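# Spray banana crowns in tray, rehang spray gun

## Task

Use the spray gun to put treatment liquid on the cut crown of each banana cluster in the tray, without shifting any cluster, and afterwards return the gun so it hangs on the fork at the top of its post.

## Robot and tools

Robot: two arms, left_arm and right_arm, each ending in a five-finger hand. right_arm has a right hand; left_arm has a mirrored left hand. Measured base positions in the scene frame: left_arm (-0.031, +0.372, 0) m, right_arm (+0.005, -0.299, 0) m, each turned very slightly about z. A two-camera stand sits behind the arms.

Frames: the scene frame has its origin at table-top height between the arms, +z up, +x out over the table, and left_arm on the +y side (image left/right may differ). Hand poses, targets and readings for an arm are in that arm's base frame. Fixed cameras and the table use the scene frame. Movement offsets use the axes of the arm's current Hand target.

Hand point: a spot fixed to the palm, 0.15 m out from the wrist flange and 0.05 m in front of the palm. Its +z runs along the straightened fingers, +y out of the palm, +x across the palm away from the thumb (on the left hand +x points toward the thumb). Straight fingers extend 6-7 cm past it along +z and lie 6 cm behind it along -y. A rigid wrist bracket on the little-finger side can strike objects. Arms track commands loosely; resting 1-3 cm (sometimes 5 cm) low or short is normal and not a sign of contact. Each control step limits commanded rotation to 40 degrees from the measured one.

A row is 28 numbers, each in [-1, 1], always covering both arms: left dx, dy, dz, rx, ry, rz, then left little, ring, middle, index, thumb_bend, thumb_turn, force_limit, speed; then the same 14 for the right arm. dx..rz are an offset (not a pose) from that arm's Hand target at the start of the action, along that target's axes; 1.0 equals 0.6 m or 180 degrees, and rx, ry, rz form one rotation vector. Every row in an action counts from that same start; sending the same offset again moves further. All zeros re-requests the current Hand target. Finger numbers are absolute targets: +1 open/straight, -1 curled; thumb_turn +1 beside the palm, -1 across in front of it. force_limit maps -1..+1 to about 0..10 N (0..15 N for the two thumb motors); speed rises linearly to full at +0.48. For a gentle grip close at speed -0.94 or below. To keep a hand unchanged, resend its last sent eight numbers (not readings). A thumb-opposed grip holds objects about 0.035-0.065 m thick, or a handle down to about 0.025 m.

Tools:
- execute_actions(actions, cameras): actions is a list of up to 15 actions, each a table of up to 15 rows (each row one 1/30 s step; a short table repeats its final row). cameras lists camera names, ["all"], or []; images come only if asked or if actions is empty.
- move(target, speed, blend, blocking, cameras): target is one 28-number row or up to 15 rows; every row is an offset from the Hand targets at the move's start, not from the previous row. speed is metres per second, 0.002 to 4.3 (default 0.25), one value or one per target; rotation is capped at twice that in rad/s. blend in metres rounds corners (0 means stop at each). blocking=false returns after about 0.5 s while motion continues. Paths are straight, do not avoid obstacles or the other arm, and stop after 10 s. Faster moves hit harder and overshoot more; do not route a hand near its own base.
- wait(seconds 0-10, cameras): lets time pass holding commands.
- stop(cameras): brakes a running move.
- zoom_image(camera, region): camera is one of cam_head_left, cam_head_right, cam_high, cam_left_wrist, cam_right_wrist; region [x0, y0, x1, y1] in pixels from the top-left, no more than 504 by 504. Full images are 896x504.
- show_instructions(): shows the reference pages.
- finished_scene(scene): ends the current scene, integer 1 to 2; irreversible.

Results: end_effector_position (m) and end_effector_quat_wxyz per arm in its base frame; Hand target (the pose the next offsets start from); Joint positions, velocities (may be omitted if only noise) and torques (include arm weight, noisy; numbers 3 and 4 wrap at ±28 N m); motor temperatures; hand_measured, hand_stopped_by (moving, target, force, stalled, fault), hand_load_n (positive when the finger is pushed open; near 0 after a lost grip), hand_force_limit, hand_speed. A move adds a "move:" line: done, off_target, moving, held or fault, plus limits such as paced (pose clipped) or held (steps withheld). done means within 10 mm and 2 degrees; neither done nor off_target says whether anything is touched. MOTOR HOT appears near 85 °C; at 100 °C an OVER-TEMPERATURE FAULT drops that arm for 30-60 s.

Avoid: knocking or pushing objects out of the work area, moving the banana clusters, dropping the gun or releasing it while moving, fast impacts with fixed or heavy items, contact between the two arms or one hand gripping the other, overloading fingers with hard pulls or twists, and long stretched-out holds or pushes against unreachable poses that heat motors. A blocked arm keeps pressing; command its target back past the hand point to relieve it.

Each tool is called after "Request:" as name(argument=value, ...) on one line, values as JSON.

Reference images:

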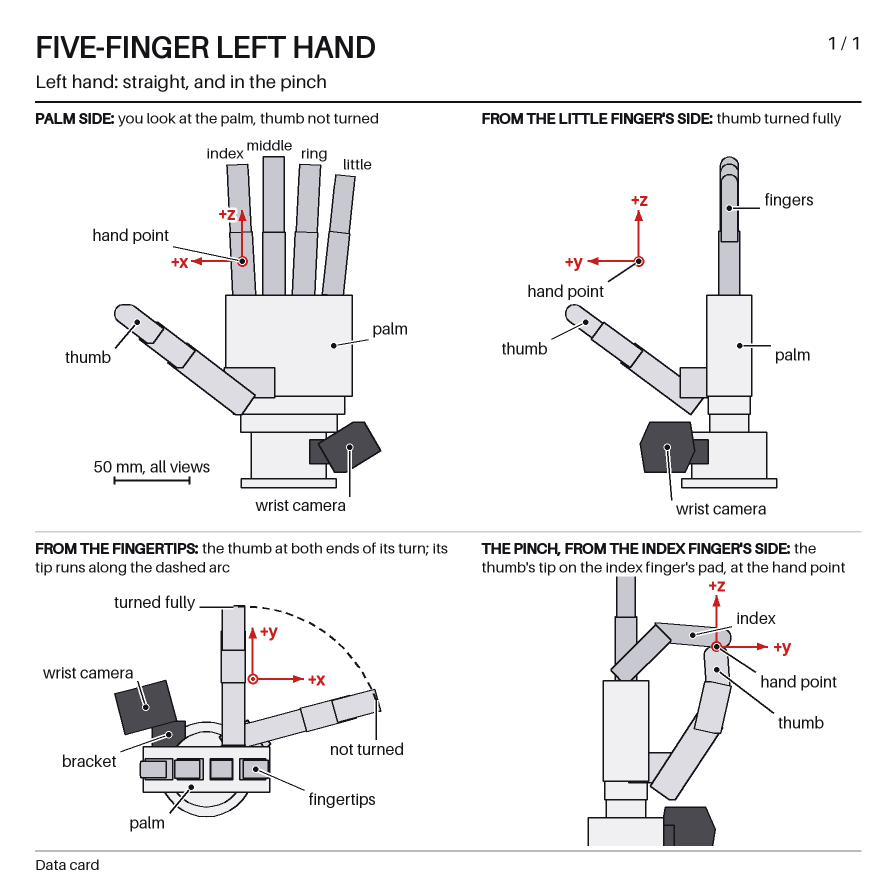

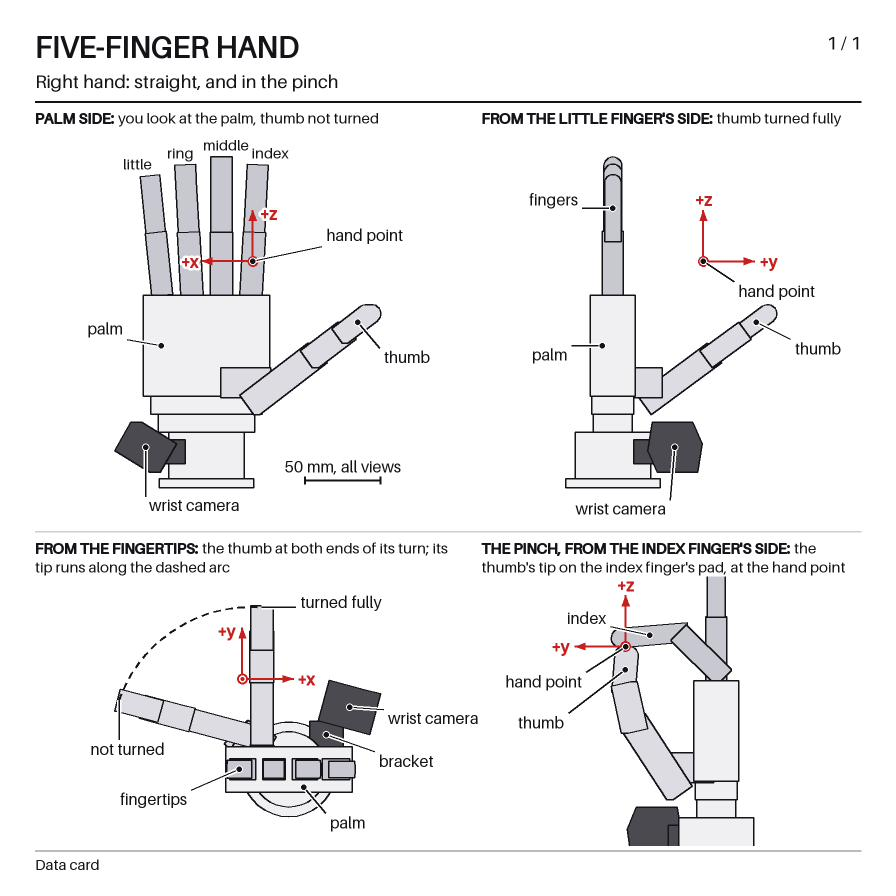

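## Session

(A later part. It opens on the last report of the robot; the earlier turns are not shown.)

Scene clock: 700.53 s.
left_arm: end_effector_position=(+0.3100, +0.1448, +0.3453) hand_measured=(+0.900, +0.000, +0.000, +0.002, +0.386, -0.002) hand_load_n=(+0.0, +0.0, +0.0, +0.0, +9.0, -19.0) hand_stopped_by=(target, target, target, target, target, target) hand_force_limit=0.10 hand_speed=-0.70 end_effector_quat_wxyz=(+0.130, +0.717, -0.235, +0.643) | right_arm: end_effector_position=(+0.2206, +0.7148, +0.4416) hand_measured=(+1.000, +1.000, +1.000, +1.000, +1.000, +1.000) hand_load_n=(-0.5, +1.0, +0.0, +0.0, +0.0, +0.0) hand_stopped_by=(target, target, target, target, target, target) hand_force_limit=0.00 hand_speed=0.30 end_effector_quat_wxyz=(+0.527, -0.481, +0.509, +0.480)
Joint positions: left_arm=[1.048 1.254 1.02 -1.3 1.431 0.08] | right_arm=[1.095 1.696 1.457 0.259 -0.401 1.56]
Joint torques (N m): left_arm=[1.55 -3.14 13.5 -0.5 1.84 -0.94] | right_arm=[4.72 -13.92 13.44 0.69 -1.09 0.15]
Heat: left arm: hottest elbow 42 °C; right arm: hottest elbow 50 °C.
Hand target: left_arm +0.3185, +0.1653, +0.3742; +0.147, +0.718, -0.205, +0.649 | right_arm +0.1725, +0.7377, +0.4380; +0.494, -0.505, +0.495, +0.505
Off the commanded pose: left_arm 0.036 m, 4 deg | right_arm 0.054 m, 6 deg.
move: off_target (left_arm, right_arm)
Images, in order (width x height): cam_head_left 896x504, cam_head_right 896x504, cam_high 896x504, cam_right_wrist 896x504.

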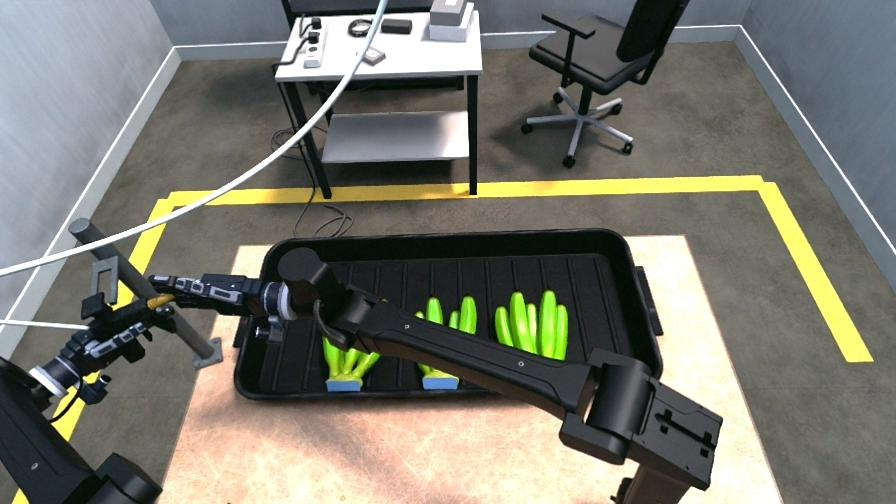

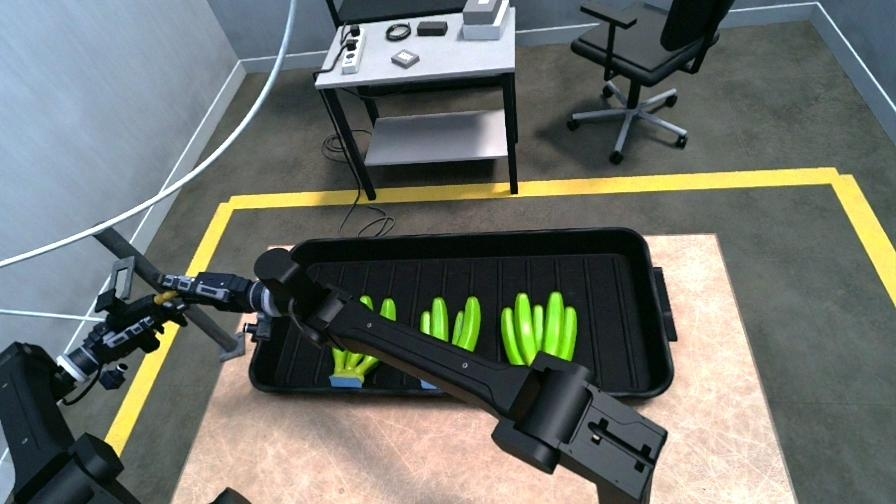

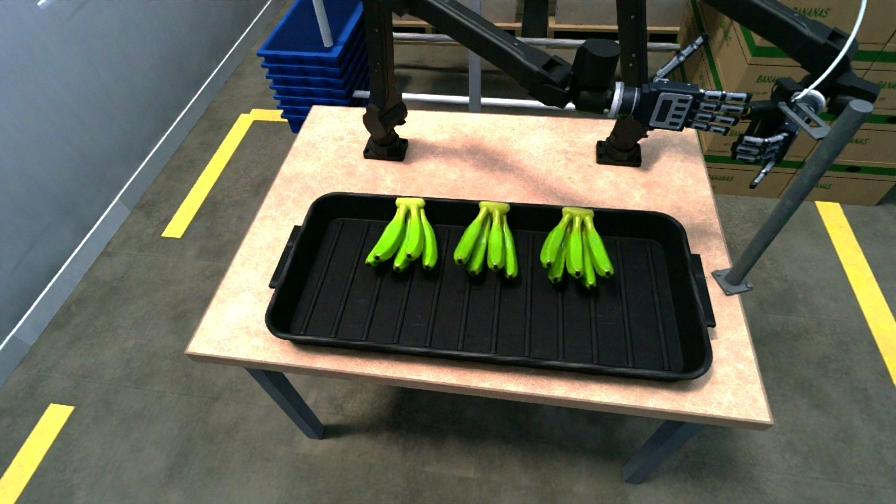

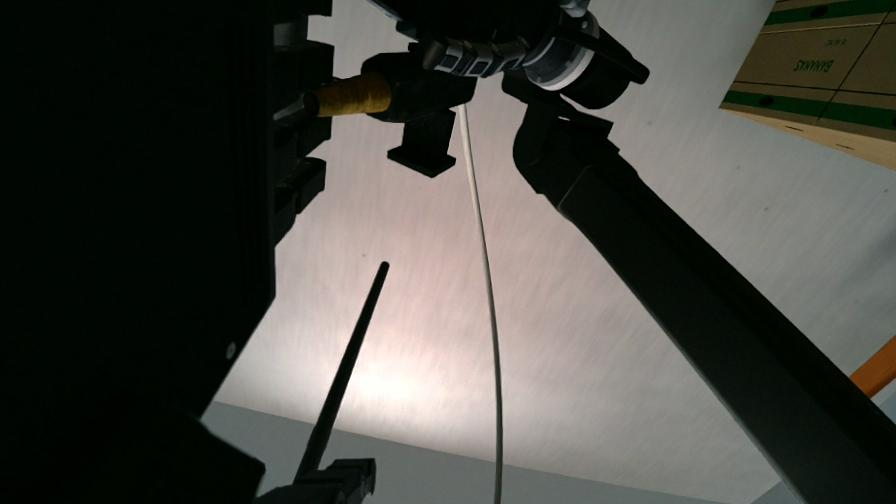

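Request:
move(target=[-0.0125,-0.0157,-0.0132,0,0,0,0.9,0.0,0.0,0.0,0.38,0.0,0.1,-0.7,0.0067,0.003,0.0167,0,0,0,1,1,1,1,1,1,0,0.3], speed=0.03, cameras=["cam_high", "cam_head_left", "cam_head_right", "cam_right_wrist"])

Request:
zoom_image(camera="cam_head_left", region=[70, 270, 140, 340])

Request:
zoom_image(camera="cam_high", region=[740, 60, 840, 160])

Request:
zoom_image(camera="cam_head_right", region=[80, 270, 150, 340])

Request:
zoom_image(camera="cam_right_wrist", region=[350, 70, 510, 180])

Scene clock: 702.53 s.
left_arm: end_effector_position=(+0.3073, +0.1546, +0.3406) hand_measured=(+0.900, +0.000, +0.000, +0.002, +0.386, -0.002) hand_load_n=(+0.0, +0.0, -0.5, +0.0, +8.0, -18.5) hand_stopped_by=(target, target, target, target, target, target) hand_force_limit=0.10 hand_speed=-0.70 end_effector_quat_wxyz=(+0.129, +0.717, -0.241, +0.641) | right_arm: end_effector_position=(+0.2186, +0.7233, +0.4363) hand_measured=(+1.000, +1.000, +1.000, +1.000, +1.000, +1.000) hand_load_n=(+0.0, +0.5, +0.5, +0.0, +0.0, +0.0) hand_stopped_by=(target, target, target, target, target, target) hand_force_limit=0.00 hand_speed=0.30 end_effector_quat_wxyz=(+0.525, -0.482, +0.511, +0.480)
Joint positions: left_arm=[1.068 1.312 1.062 -1.452 1.424 0.258] | right_arm=[1.105 1.716 1.471 0.259 -0.392 1.56]
Joint torques (N m): left_arm=[1.96 -3.49 13.08 -0.84 2.07 -0.95] | right_arm=[4.78 -13.92 13.86 0.84 -1.06 0.15]
Heat: left arm: hottest elbow 42 °C; right arm: hottest elbow 50 °C.
Hand target: left_arm +0.3156, +0.1782, +0.3683; +0.147, +0.718, -0.205, +0.649 | right_arm +0.1705, +0.7476, +0.4340; +0.494, -0.506, +0.495, +0.505
Off the commanded pose: left_arm 0.037 m, 5 deg | right_arm 0.054 m, 6 deg.
move: off_target (left_arm, right_arm)
Images, in order (width x height): cam_head_left 896x504, cam_head_right 896x504, cam_high 896x504, cam_right_wrist 896x504.

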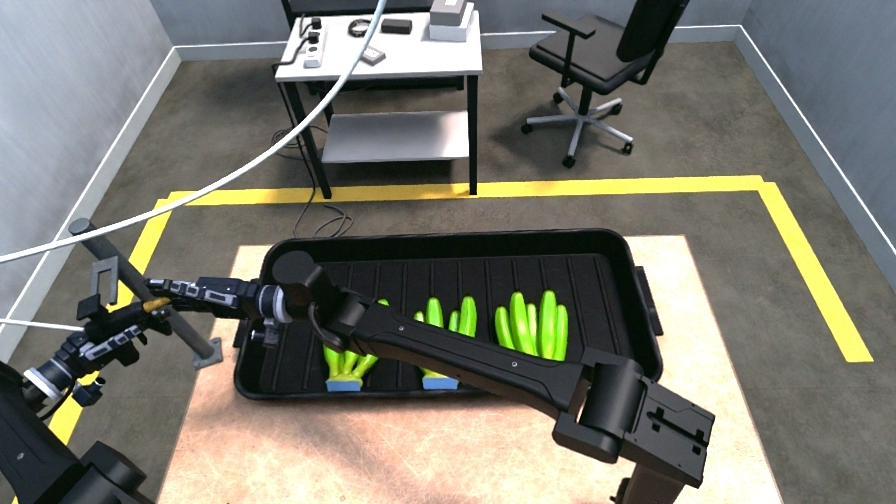

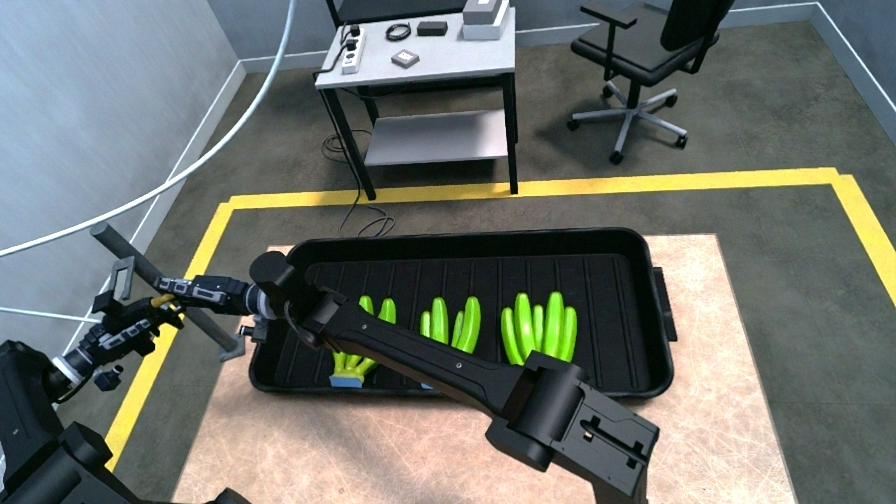

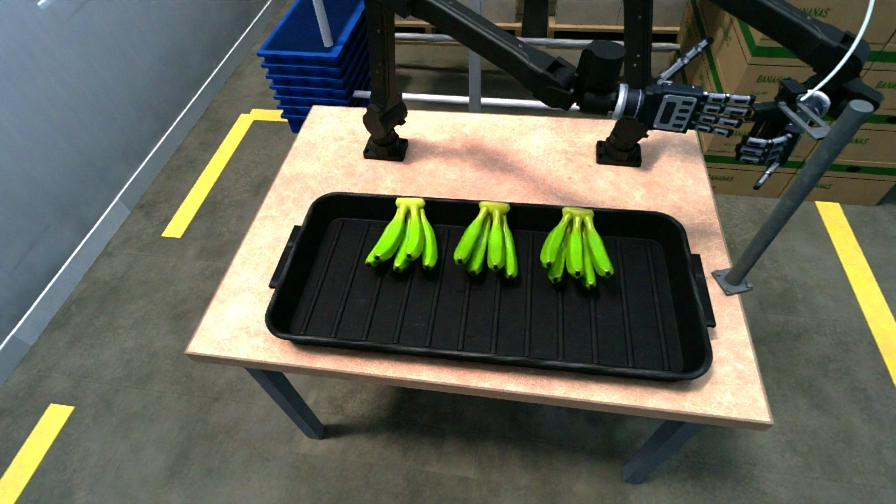

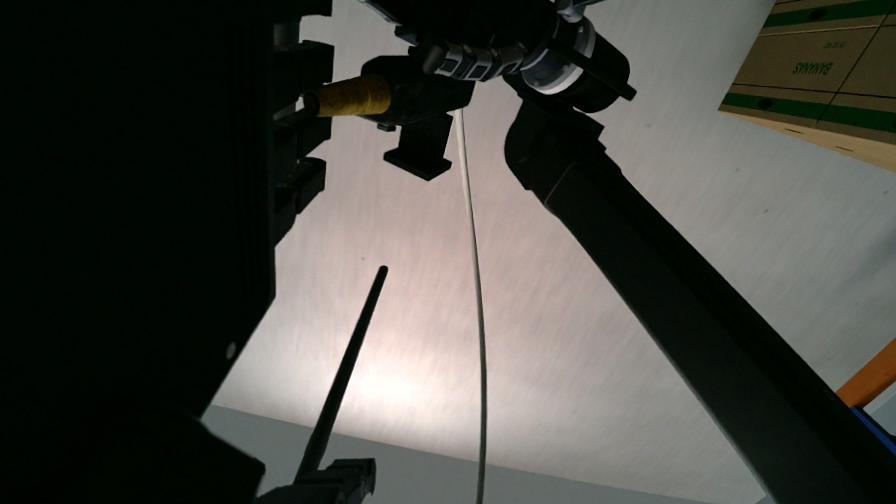

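Scaled by 7.200 from the camera's 896x504 image, which has a finer 1280x720 frame.

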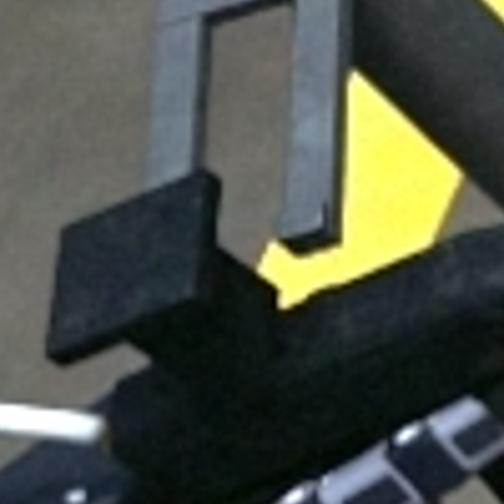

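Scaled by 5.040 from the camera's 896x504 image, which has a finer 1280x720 frame.

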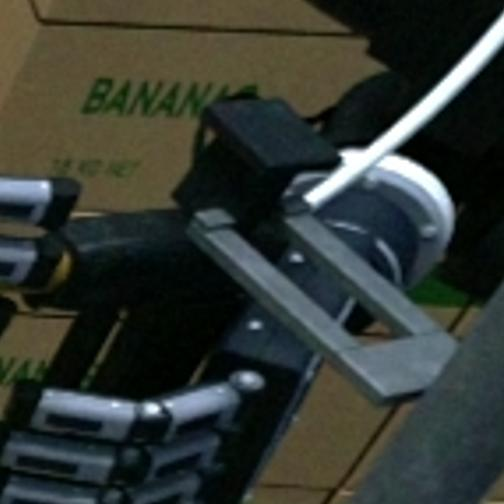

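Scaled by 7.200 from the camera's 896x504 image, which has a finer 1280x720 frame.

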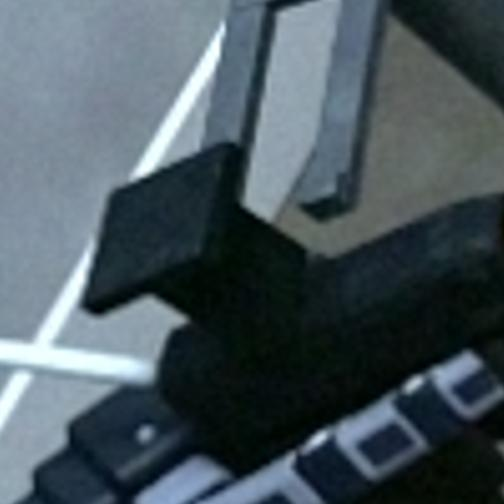

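Scaled by 3.150 from the camera's 896x504 image, which has a finer 1280x720 frame.

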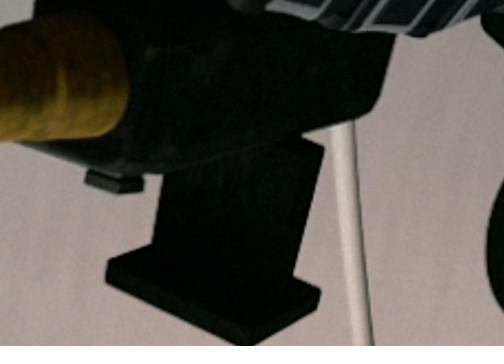

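Request:
move(target=[0.0068,-0.0177,0.024,0,0,0,0.9,0.0,0.0,0.0,0.38,0.0,0.1,-0.7,0,-0.0167,0.0,0,0,0,1,1,1,1,1,1,0,0.3], speed=0.03, cameras=["cam_high", "cam_head_left", "cam_head_right", "cam_right_wrist"])

Request:
zoom_image(camera="cam_head_left", region=[70, 270, 140, 340])

Request:
zoom_image(camera="cam_high", region=[740, 60, 840, 160])

Request:
zoom_image(camera="cam_head_right", region=[80, 270, 150, 340])

Request:
zoom_image(camera="cam_right_wrist", region=[350, 70, 510, 180])

Scene clock: 704.47 s.
left_arm: end_effector_position=(+0.3172, +0.1598, +0.3429) hand_measured=(+0.900, +0.000, +0.000, +0.002, +0.386, -0.002) hand_load_n=(+0.0, +0.0, +0.0, +0.0, +11.0, -21.0) hand_stopped_by=(target, target, target, target, target, target) hand_force_limit=0.10 hand_speed=-0.70 end_effector_quat_wxyz=(+0.132, +0.712, -0.254, +0.642) | right_arm: end_effector_position=(+0.2241, +0.7276, +0.4378) hand_measured=(+1.000, +1.000, +1.000, +1.000, +1.000, +1.000) hand_load_n=(+0.0, +1.5, +0.0, +0.0, +0.0, +0.0) hand_stopped_by=(target, target, target, target, target, target) hand_force_limit=0.00 hand_speed=0.30 end_effector_quat_wxyz=(+0.529, -0.480, +0.510, +0.479)
Joint positions: left_arm=[1.046 1.35 1.104 -1.465 1.427 0.282] | right_arm=[1.101 1.73 1.491 0.259 -0.39 1.56]
Joint torques (N m): left_arm=[0.26 -3.72 13.41 -0.05 2.22 -1.31] | right_arm=[3.84 -14.21 13.71 0.66 -1.67 0.15]
Heat: left arm: hottest elbow 42 °C; right arm: hottest elbow 50 °C.
Hand target: left_arm +0.3336, +0.1800, +0.3711; +0.147, +0.718, -0.205, +0.649 | right_arm +0.1804, +0.7479, +0.4339; +0.494, -0.506, +0.495, +0.505
Off the commanded pose: left_arm 0.038 m, 6 deg | right_arm 0.048 m, 6 deg.
move: off_target (left_arm, right_arm)
Images, in order (width x height): cam_head_left 896x504, cam_head_right 896x504, cam_high 896x504, cam_right_wrist 896x504.

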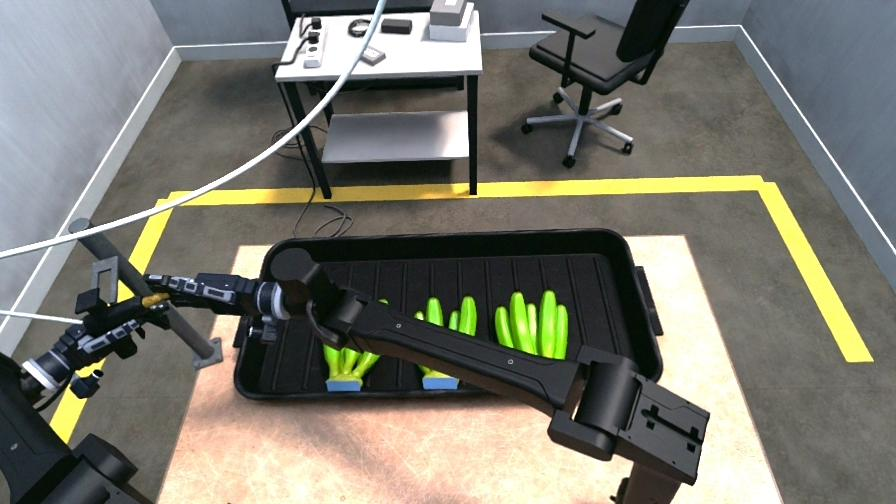

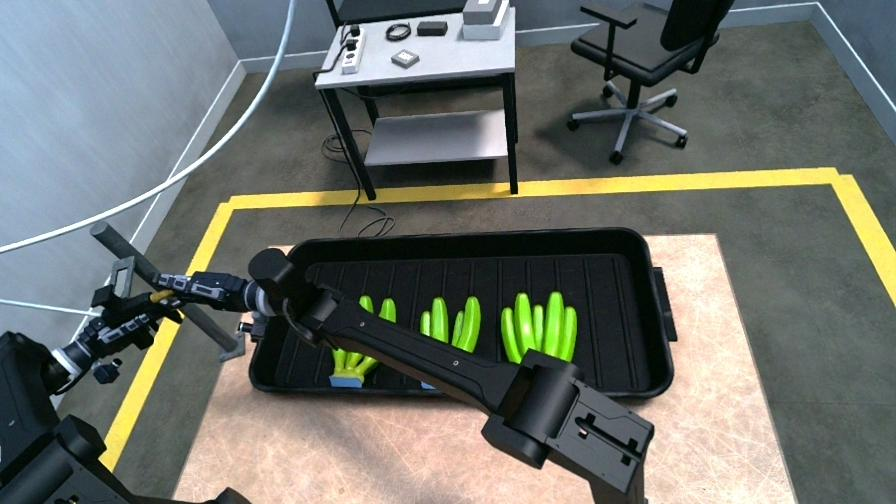

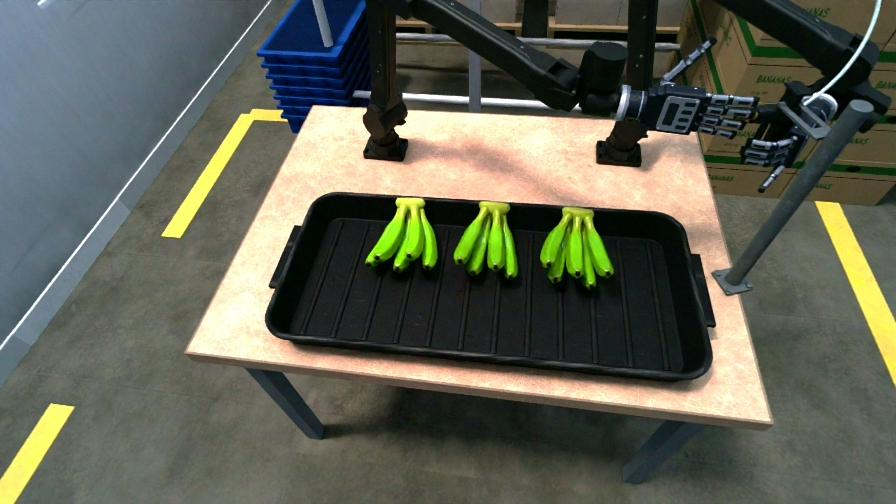

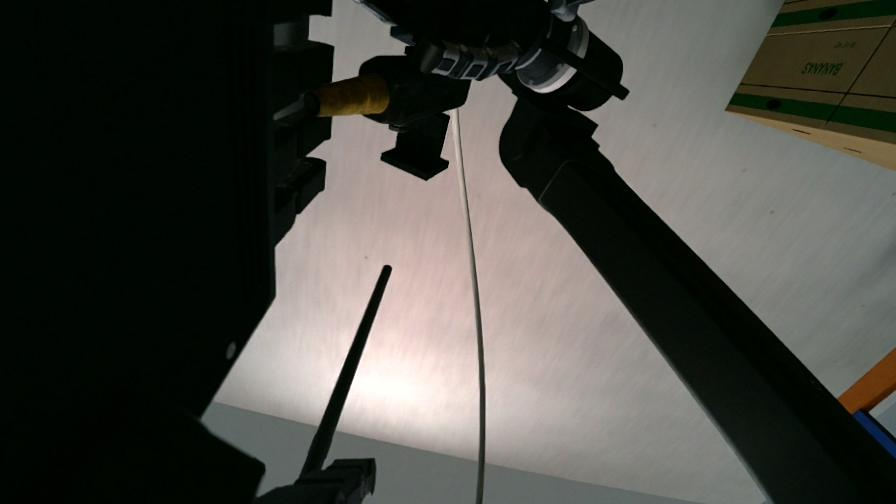

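Scaled by 7.200 from the camera's 896x504 image, which has a finer 1280x720 frame.

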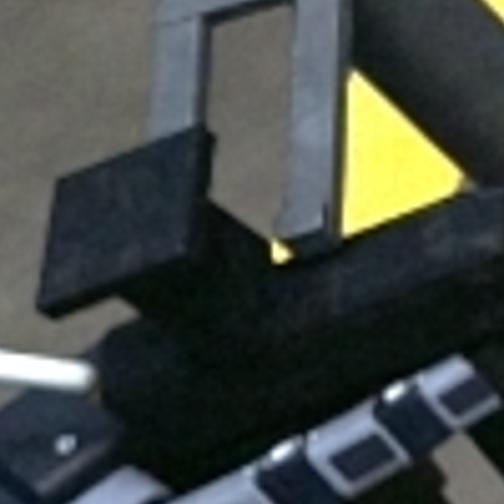

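Scaled by 5.040 from the camera's 896x504 image, which has a finer 1280x720 frame.

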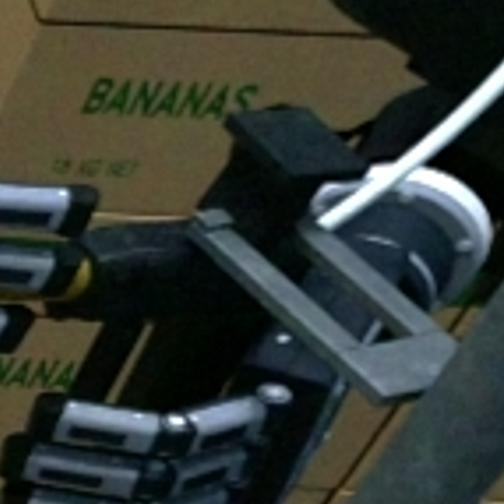

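Scaled by 7.200 from the camera's 896x504 image, which has a finer 1280x720 frame.

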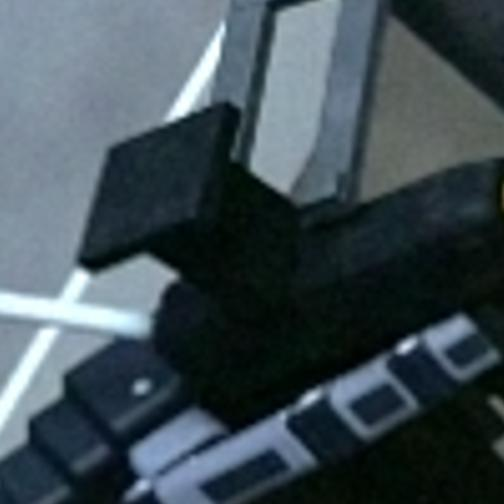

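Scaled by 3.150 from the camera's 896x504 image, which has a finer 1280x720 frame.

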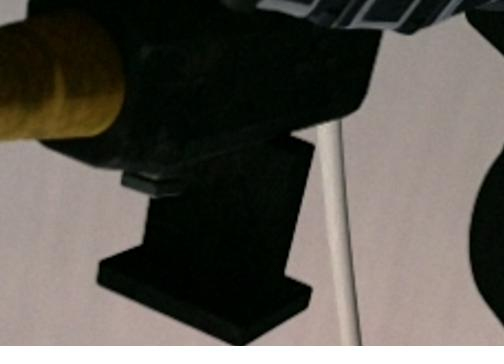

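Request:
move(target=[-0.0165,0.0009,0.0019,0,0,0,0.9,0.0,0.0,0.0,0.38,0.0,0.1,-0.7,0.0167,0,0.0,0,0,0,1,1,1,1,1,1,0,0.3], speed=0.03, cameras=["cam_high", "cam_head_left", "cam_head_right", "cam_right_wrist"])

Request:
zoom_image(camera="cam_head_left", region=[70, 270, 140, 340])

Request:
zoom_image(camera="cam_high", region=[740, 60, 840, 160])

Request:
zoom_image(camera="cam_head_right", region=[80, 270, 150, 340])

Request:
zoom_image(camera="cam_right_wrist", region=[350, 70, 510, 180])

Scene clock: 706.00 s.
left_arm: end_effector_position=(+0.3191, +0.1609, +0.3401) hand_measured=(+0.900, +0.000, +0.000, +0.002, +0.386, -0.002) hand_load_n=(+0.0, +0.0, +0.0, +0.0, +10.5, -20.0) hand_stopped_by=(target, target, target, target, target, target) hand_force_limit=0.10 hand_speed=-0.70 end_effector_quat_wxyz=(+0.130, +0.708, -0.258, +0.644) | right_arm: end_effector_position=(+0.2258, +0.7284, +0.4350) hand_measured=(+1.000, +1.000, +1.000, +1.000, +1.000, +1.000) hand_load_n=(+0.0, +1.0, +0.0, +0.0, +0.0, +0.0) hand_stopped_by=(target, target, target, target, target, target) hand_force_limit=0.00 hand_speed=0.30 end_effector_quat_wxyz=(+0.528, -0.480, +0.512, +0.478)
Joint positions: left_arm=[1.042 1.359 1.104 -1.458 1.433 0.295] | right_arm=[1.1 1.734 1.491 0.259 -0.39 1.56]
Joint torques (N m): left_arm=[0.5 -3.37 12.27 0.18 2.01 -1.3] | right_arm=[3.9 -14.04 12.23 1.58 -1.7 0.14]
Heat: left arm: hottest elbow 42 °C; right arm: hottest elbow 50 °C.
Hand target: left_arm +0.3336, +0.1801, +0.3611; +0.147, +0.718, -0.205, +0.649 | right_arm +0.1805, +0.7479, +0.4240; +0.494, -0.505, +0.495, +0.505
Off the commanded pose: left_arm 0.032 m, 7 deg | right_arm 0.051 m, 6 deg.
move: off_target (left_arm, right_arm)
Images, in order (width x height): cam_head_left 896x504, cam_head_right 896x504, cam_high 896x504, cam_right_wrist 896x504.

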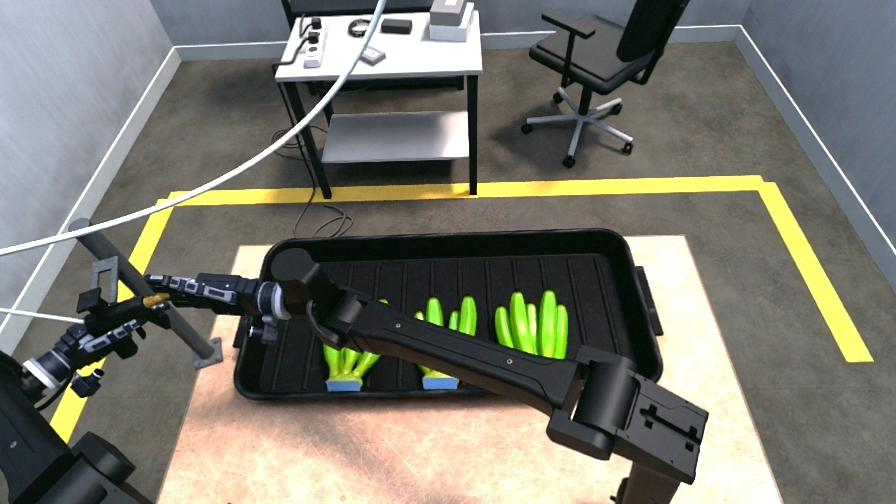

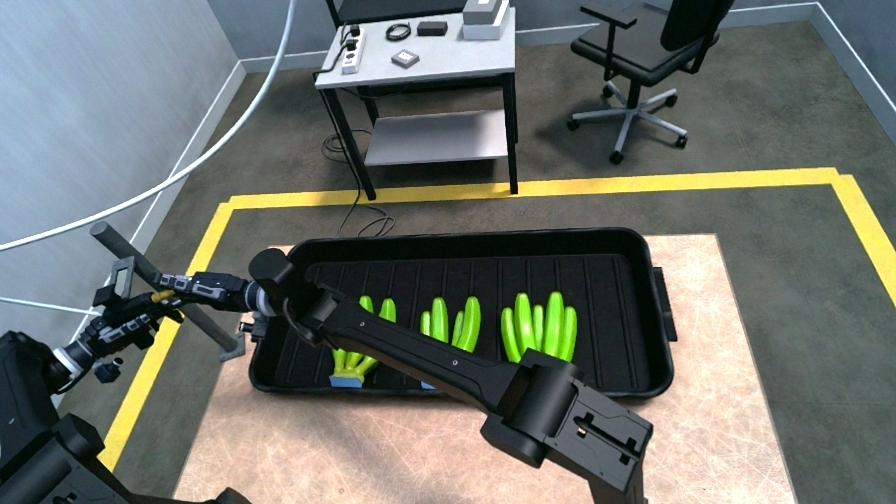

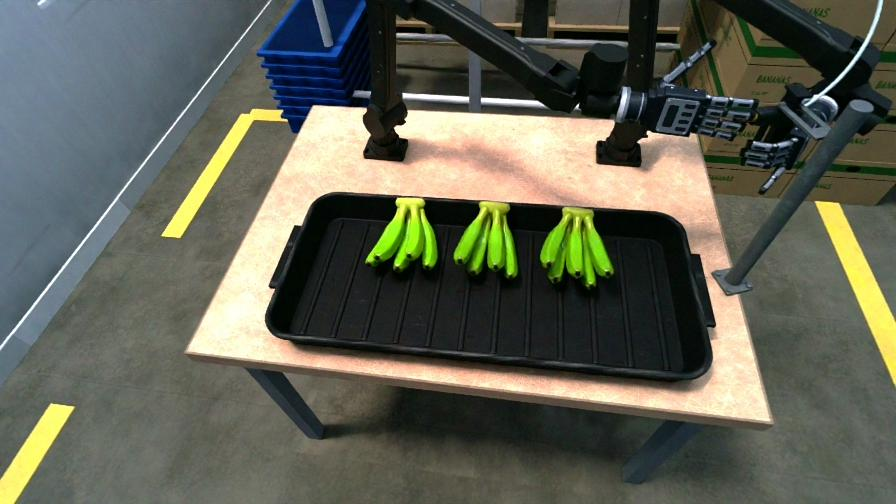

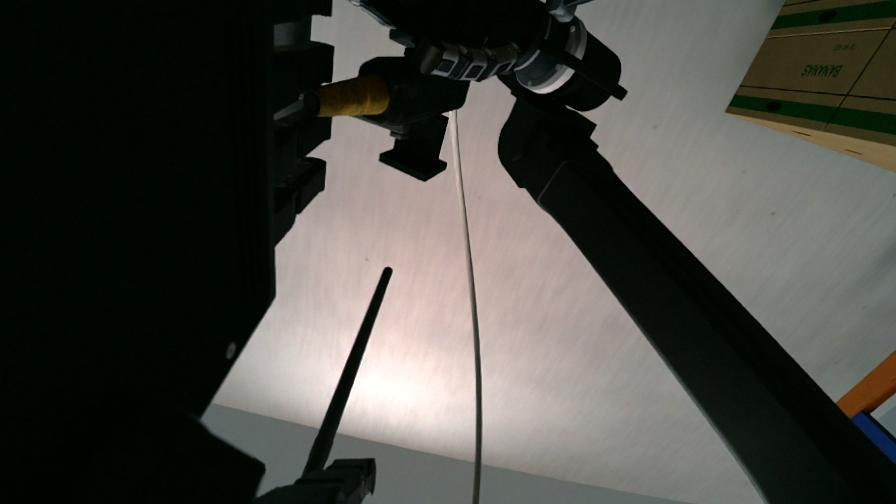

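Scaled by 7.200 from the camera's 896x504 image, which has a finer 1280x720 frame.

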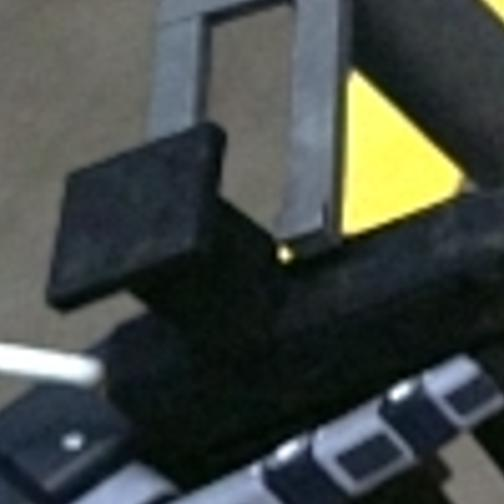

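Scaled by 5.040 from the camera's 896x504 image, which has a finer 1280x720 frame.

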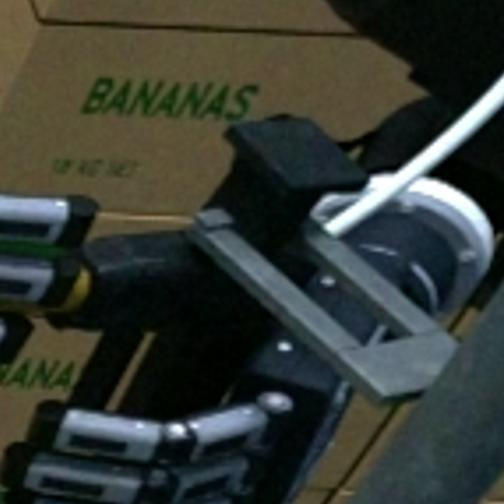

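Scaled by 7.200 from the camera's 896x504 image, which has a finer 1280x720 frame.

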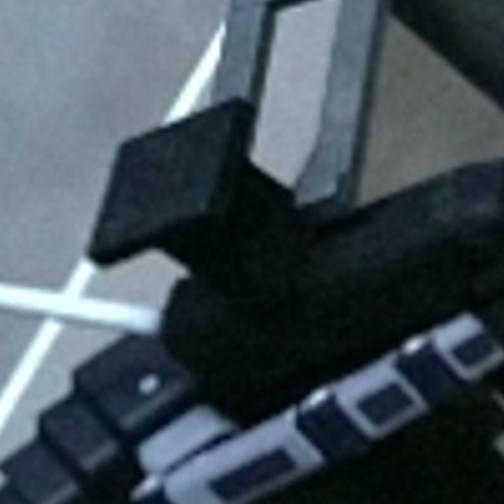

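Scaled by 3.150 from the camera's 896x504 image, which has a finer 1280x720 frame.

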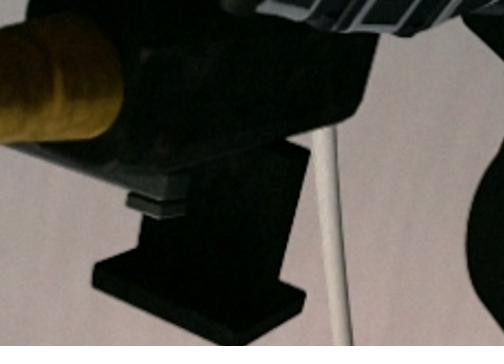

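Request:
move(target=[-0.007,-0.0157,0.0198,0,0,0,0.9,0.0,0.0,0.0,0.38,0.0,0.1,-0.7,0.005,-0.02,0.005,0,0,0,1,1,1,1,1,1,0,0.3], speed=0.03, cameras=["cam_high", "cam_head_left", "cam_head_right", "cam_right_wrist"])

Request:
zoom_image(camera="cam_head_left", region=[70, 260, 140, 330])

Request:
zoom_image(camera="cam_high", region=[760, 60, 860, 160])

Request:
zoom_image(camera="cam_head_right", region=[80, 260, 150, 330])

Request:
zoom_image(camera="cam_right_wrist", region=[350, 70, 510, 180])

Scene clock: 708.13 s.
left_arm: end_effector_position=(+0.3320, +0.1641, +0.3281) hand_measured=(+0.900, +0.000, +0.000, +0.002, +0.386, -0.002) hand_load_n=(-0.5, +0.0, +0.0, +0.0, +11.5, -21.5) hand_stopped_by=(target, target, target, target, target, target) hand_force_limit=0.10 hand_speed=-0.70 end_effector_quat_wxyz=(+0.139, +0.706, -0.264, +0.643) | right_arm: end_effector_position=(+0.2373, +0.7317, +0.4230) hand_measured=(+1.000, +1.000, +1.000, +1.000, +1.000, +1.000) hand_load_n=(+0.0, +1.0, +0.5, +0.0, +0.0, +0.0) hand_stopped_by=(target, target, target, target, target, target) hand_force_limit=0.00 hand_speed=0.30 end_effector_quat_wxyz=(+0.523, -0.481, +0.517, +0.476)
Joint positions: left_arm=[1.013 1.396 1.107 -1.383 1.434 0.247] | right_arm=[1.086 1.759 1.502 0.259 -0.402 1.56]
Joint torques (N m): left_arm=[0.56 -4.66 13.03 0.17 2.08 -1.46] | right_arm=[3.84 -14.62 13.14 1.61 -1.8 0.14]
Heat: left arm: hottest elbow 42 °C; right arm: hottest elbow 50 °C.
Hand target: left_arm +0.3482, +0.1831, +0.3561; +0.147, +0.718, -0.205, +0.649 | right_arm +0.1923, +0.7511, +0.4208; +0.494, -0.506, +0.495, +0.505
Off the commanded pose: left_arm 0.038 m, 7 deg | right_arm 0.049 m, 6 deg.
move: off_target (left_arm, right_arm)
Images, in order (width x height): cam_head_left 896x504, cam_head_right 896x504, cam_high 896x504, cam_right_wrist 896x504.

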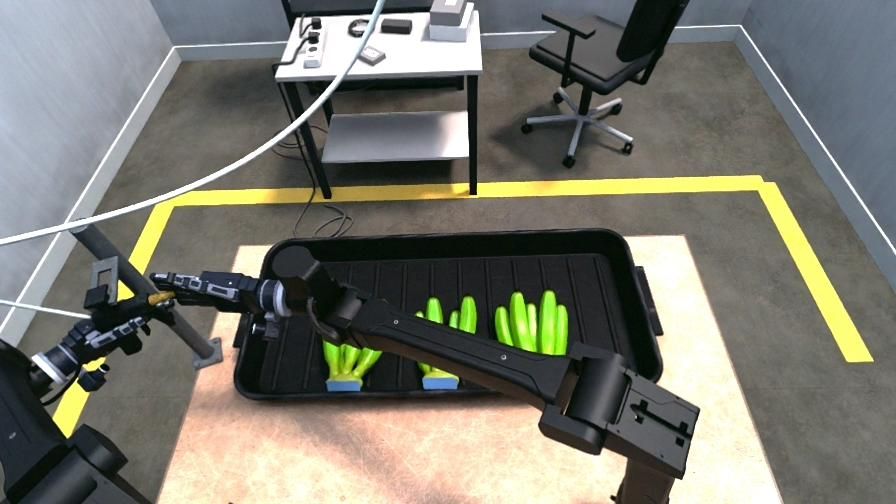

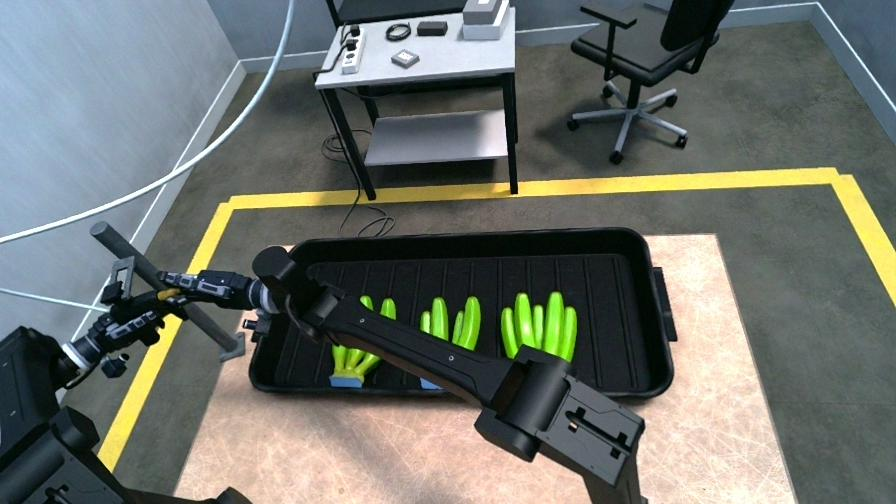

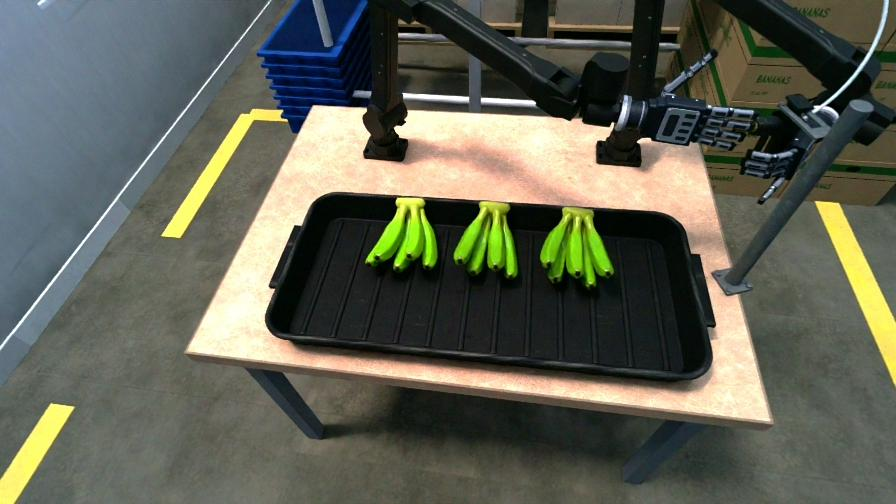

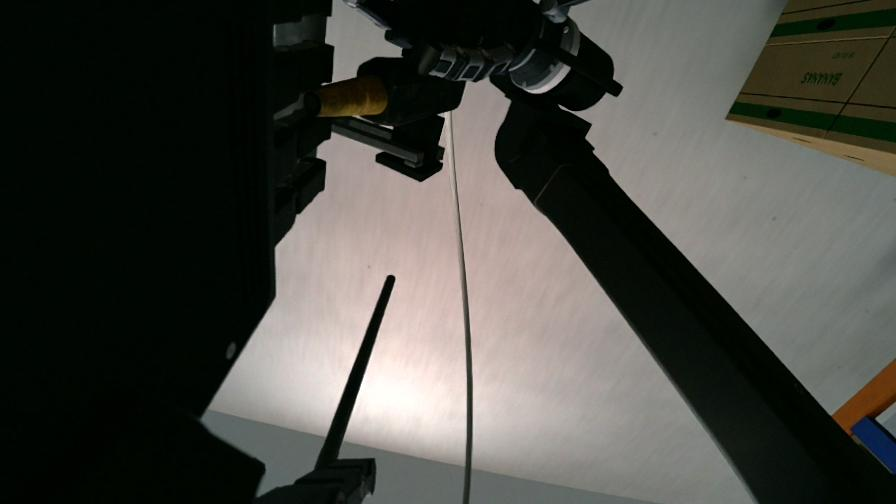

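Scaled by 7.200 from the camera's 896x504 image, which has a finer 1280x720 frame.

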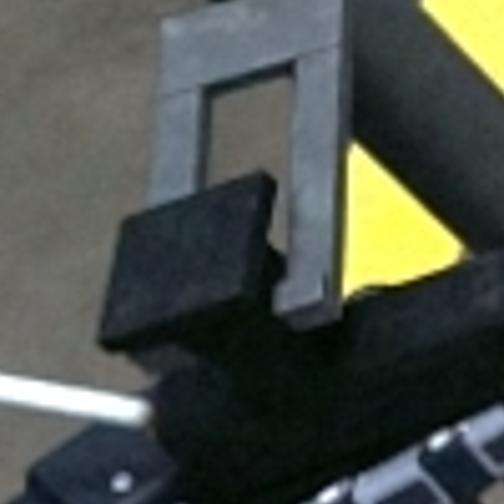

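Scaled by 5.040 from the camera's 896x504 image, which has a finer 1280x720 frame.

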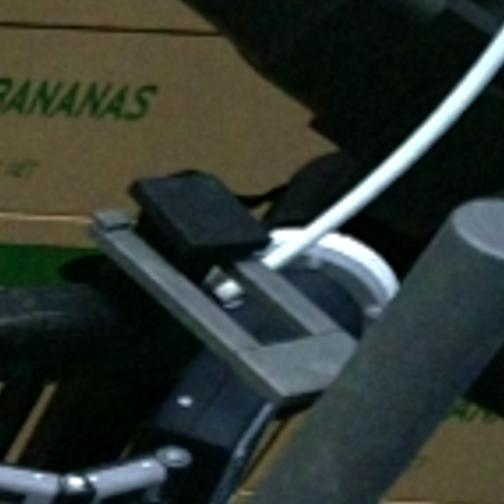

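Scaled by 7.200 from the camera's 896x504 image, which has a finer 1280x720 frame.

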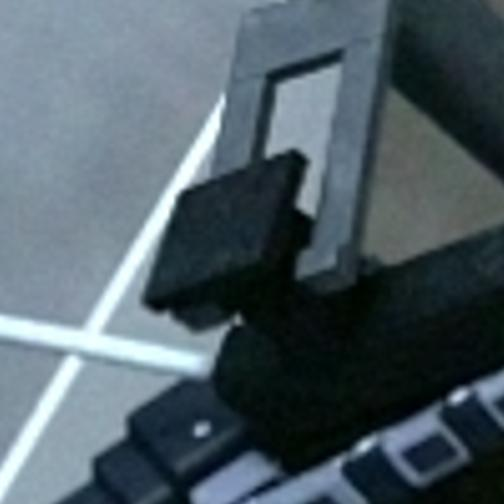

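Scaled by 3.150 from the camera's 896x504 image, which has a finer 1280x720 frame.

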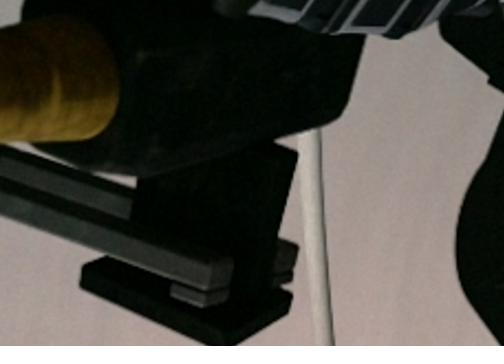

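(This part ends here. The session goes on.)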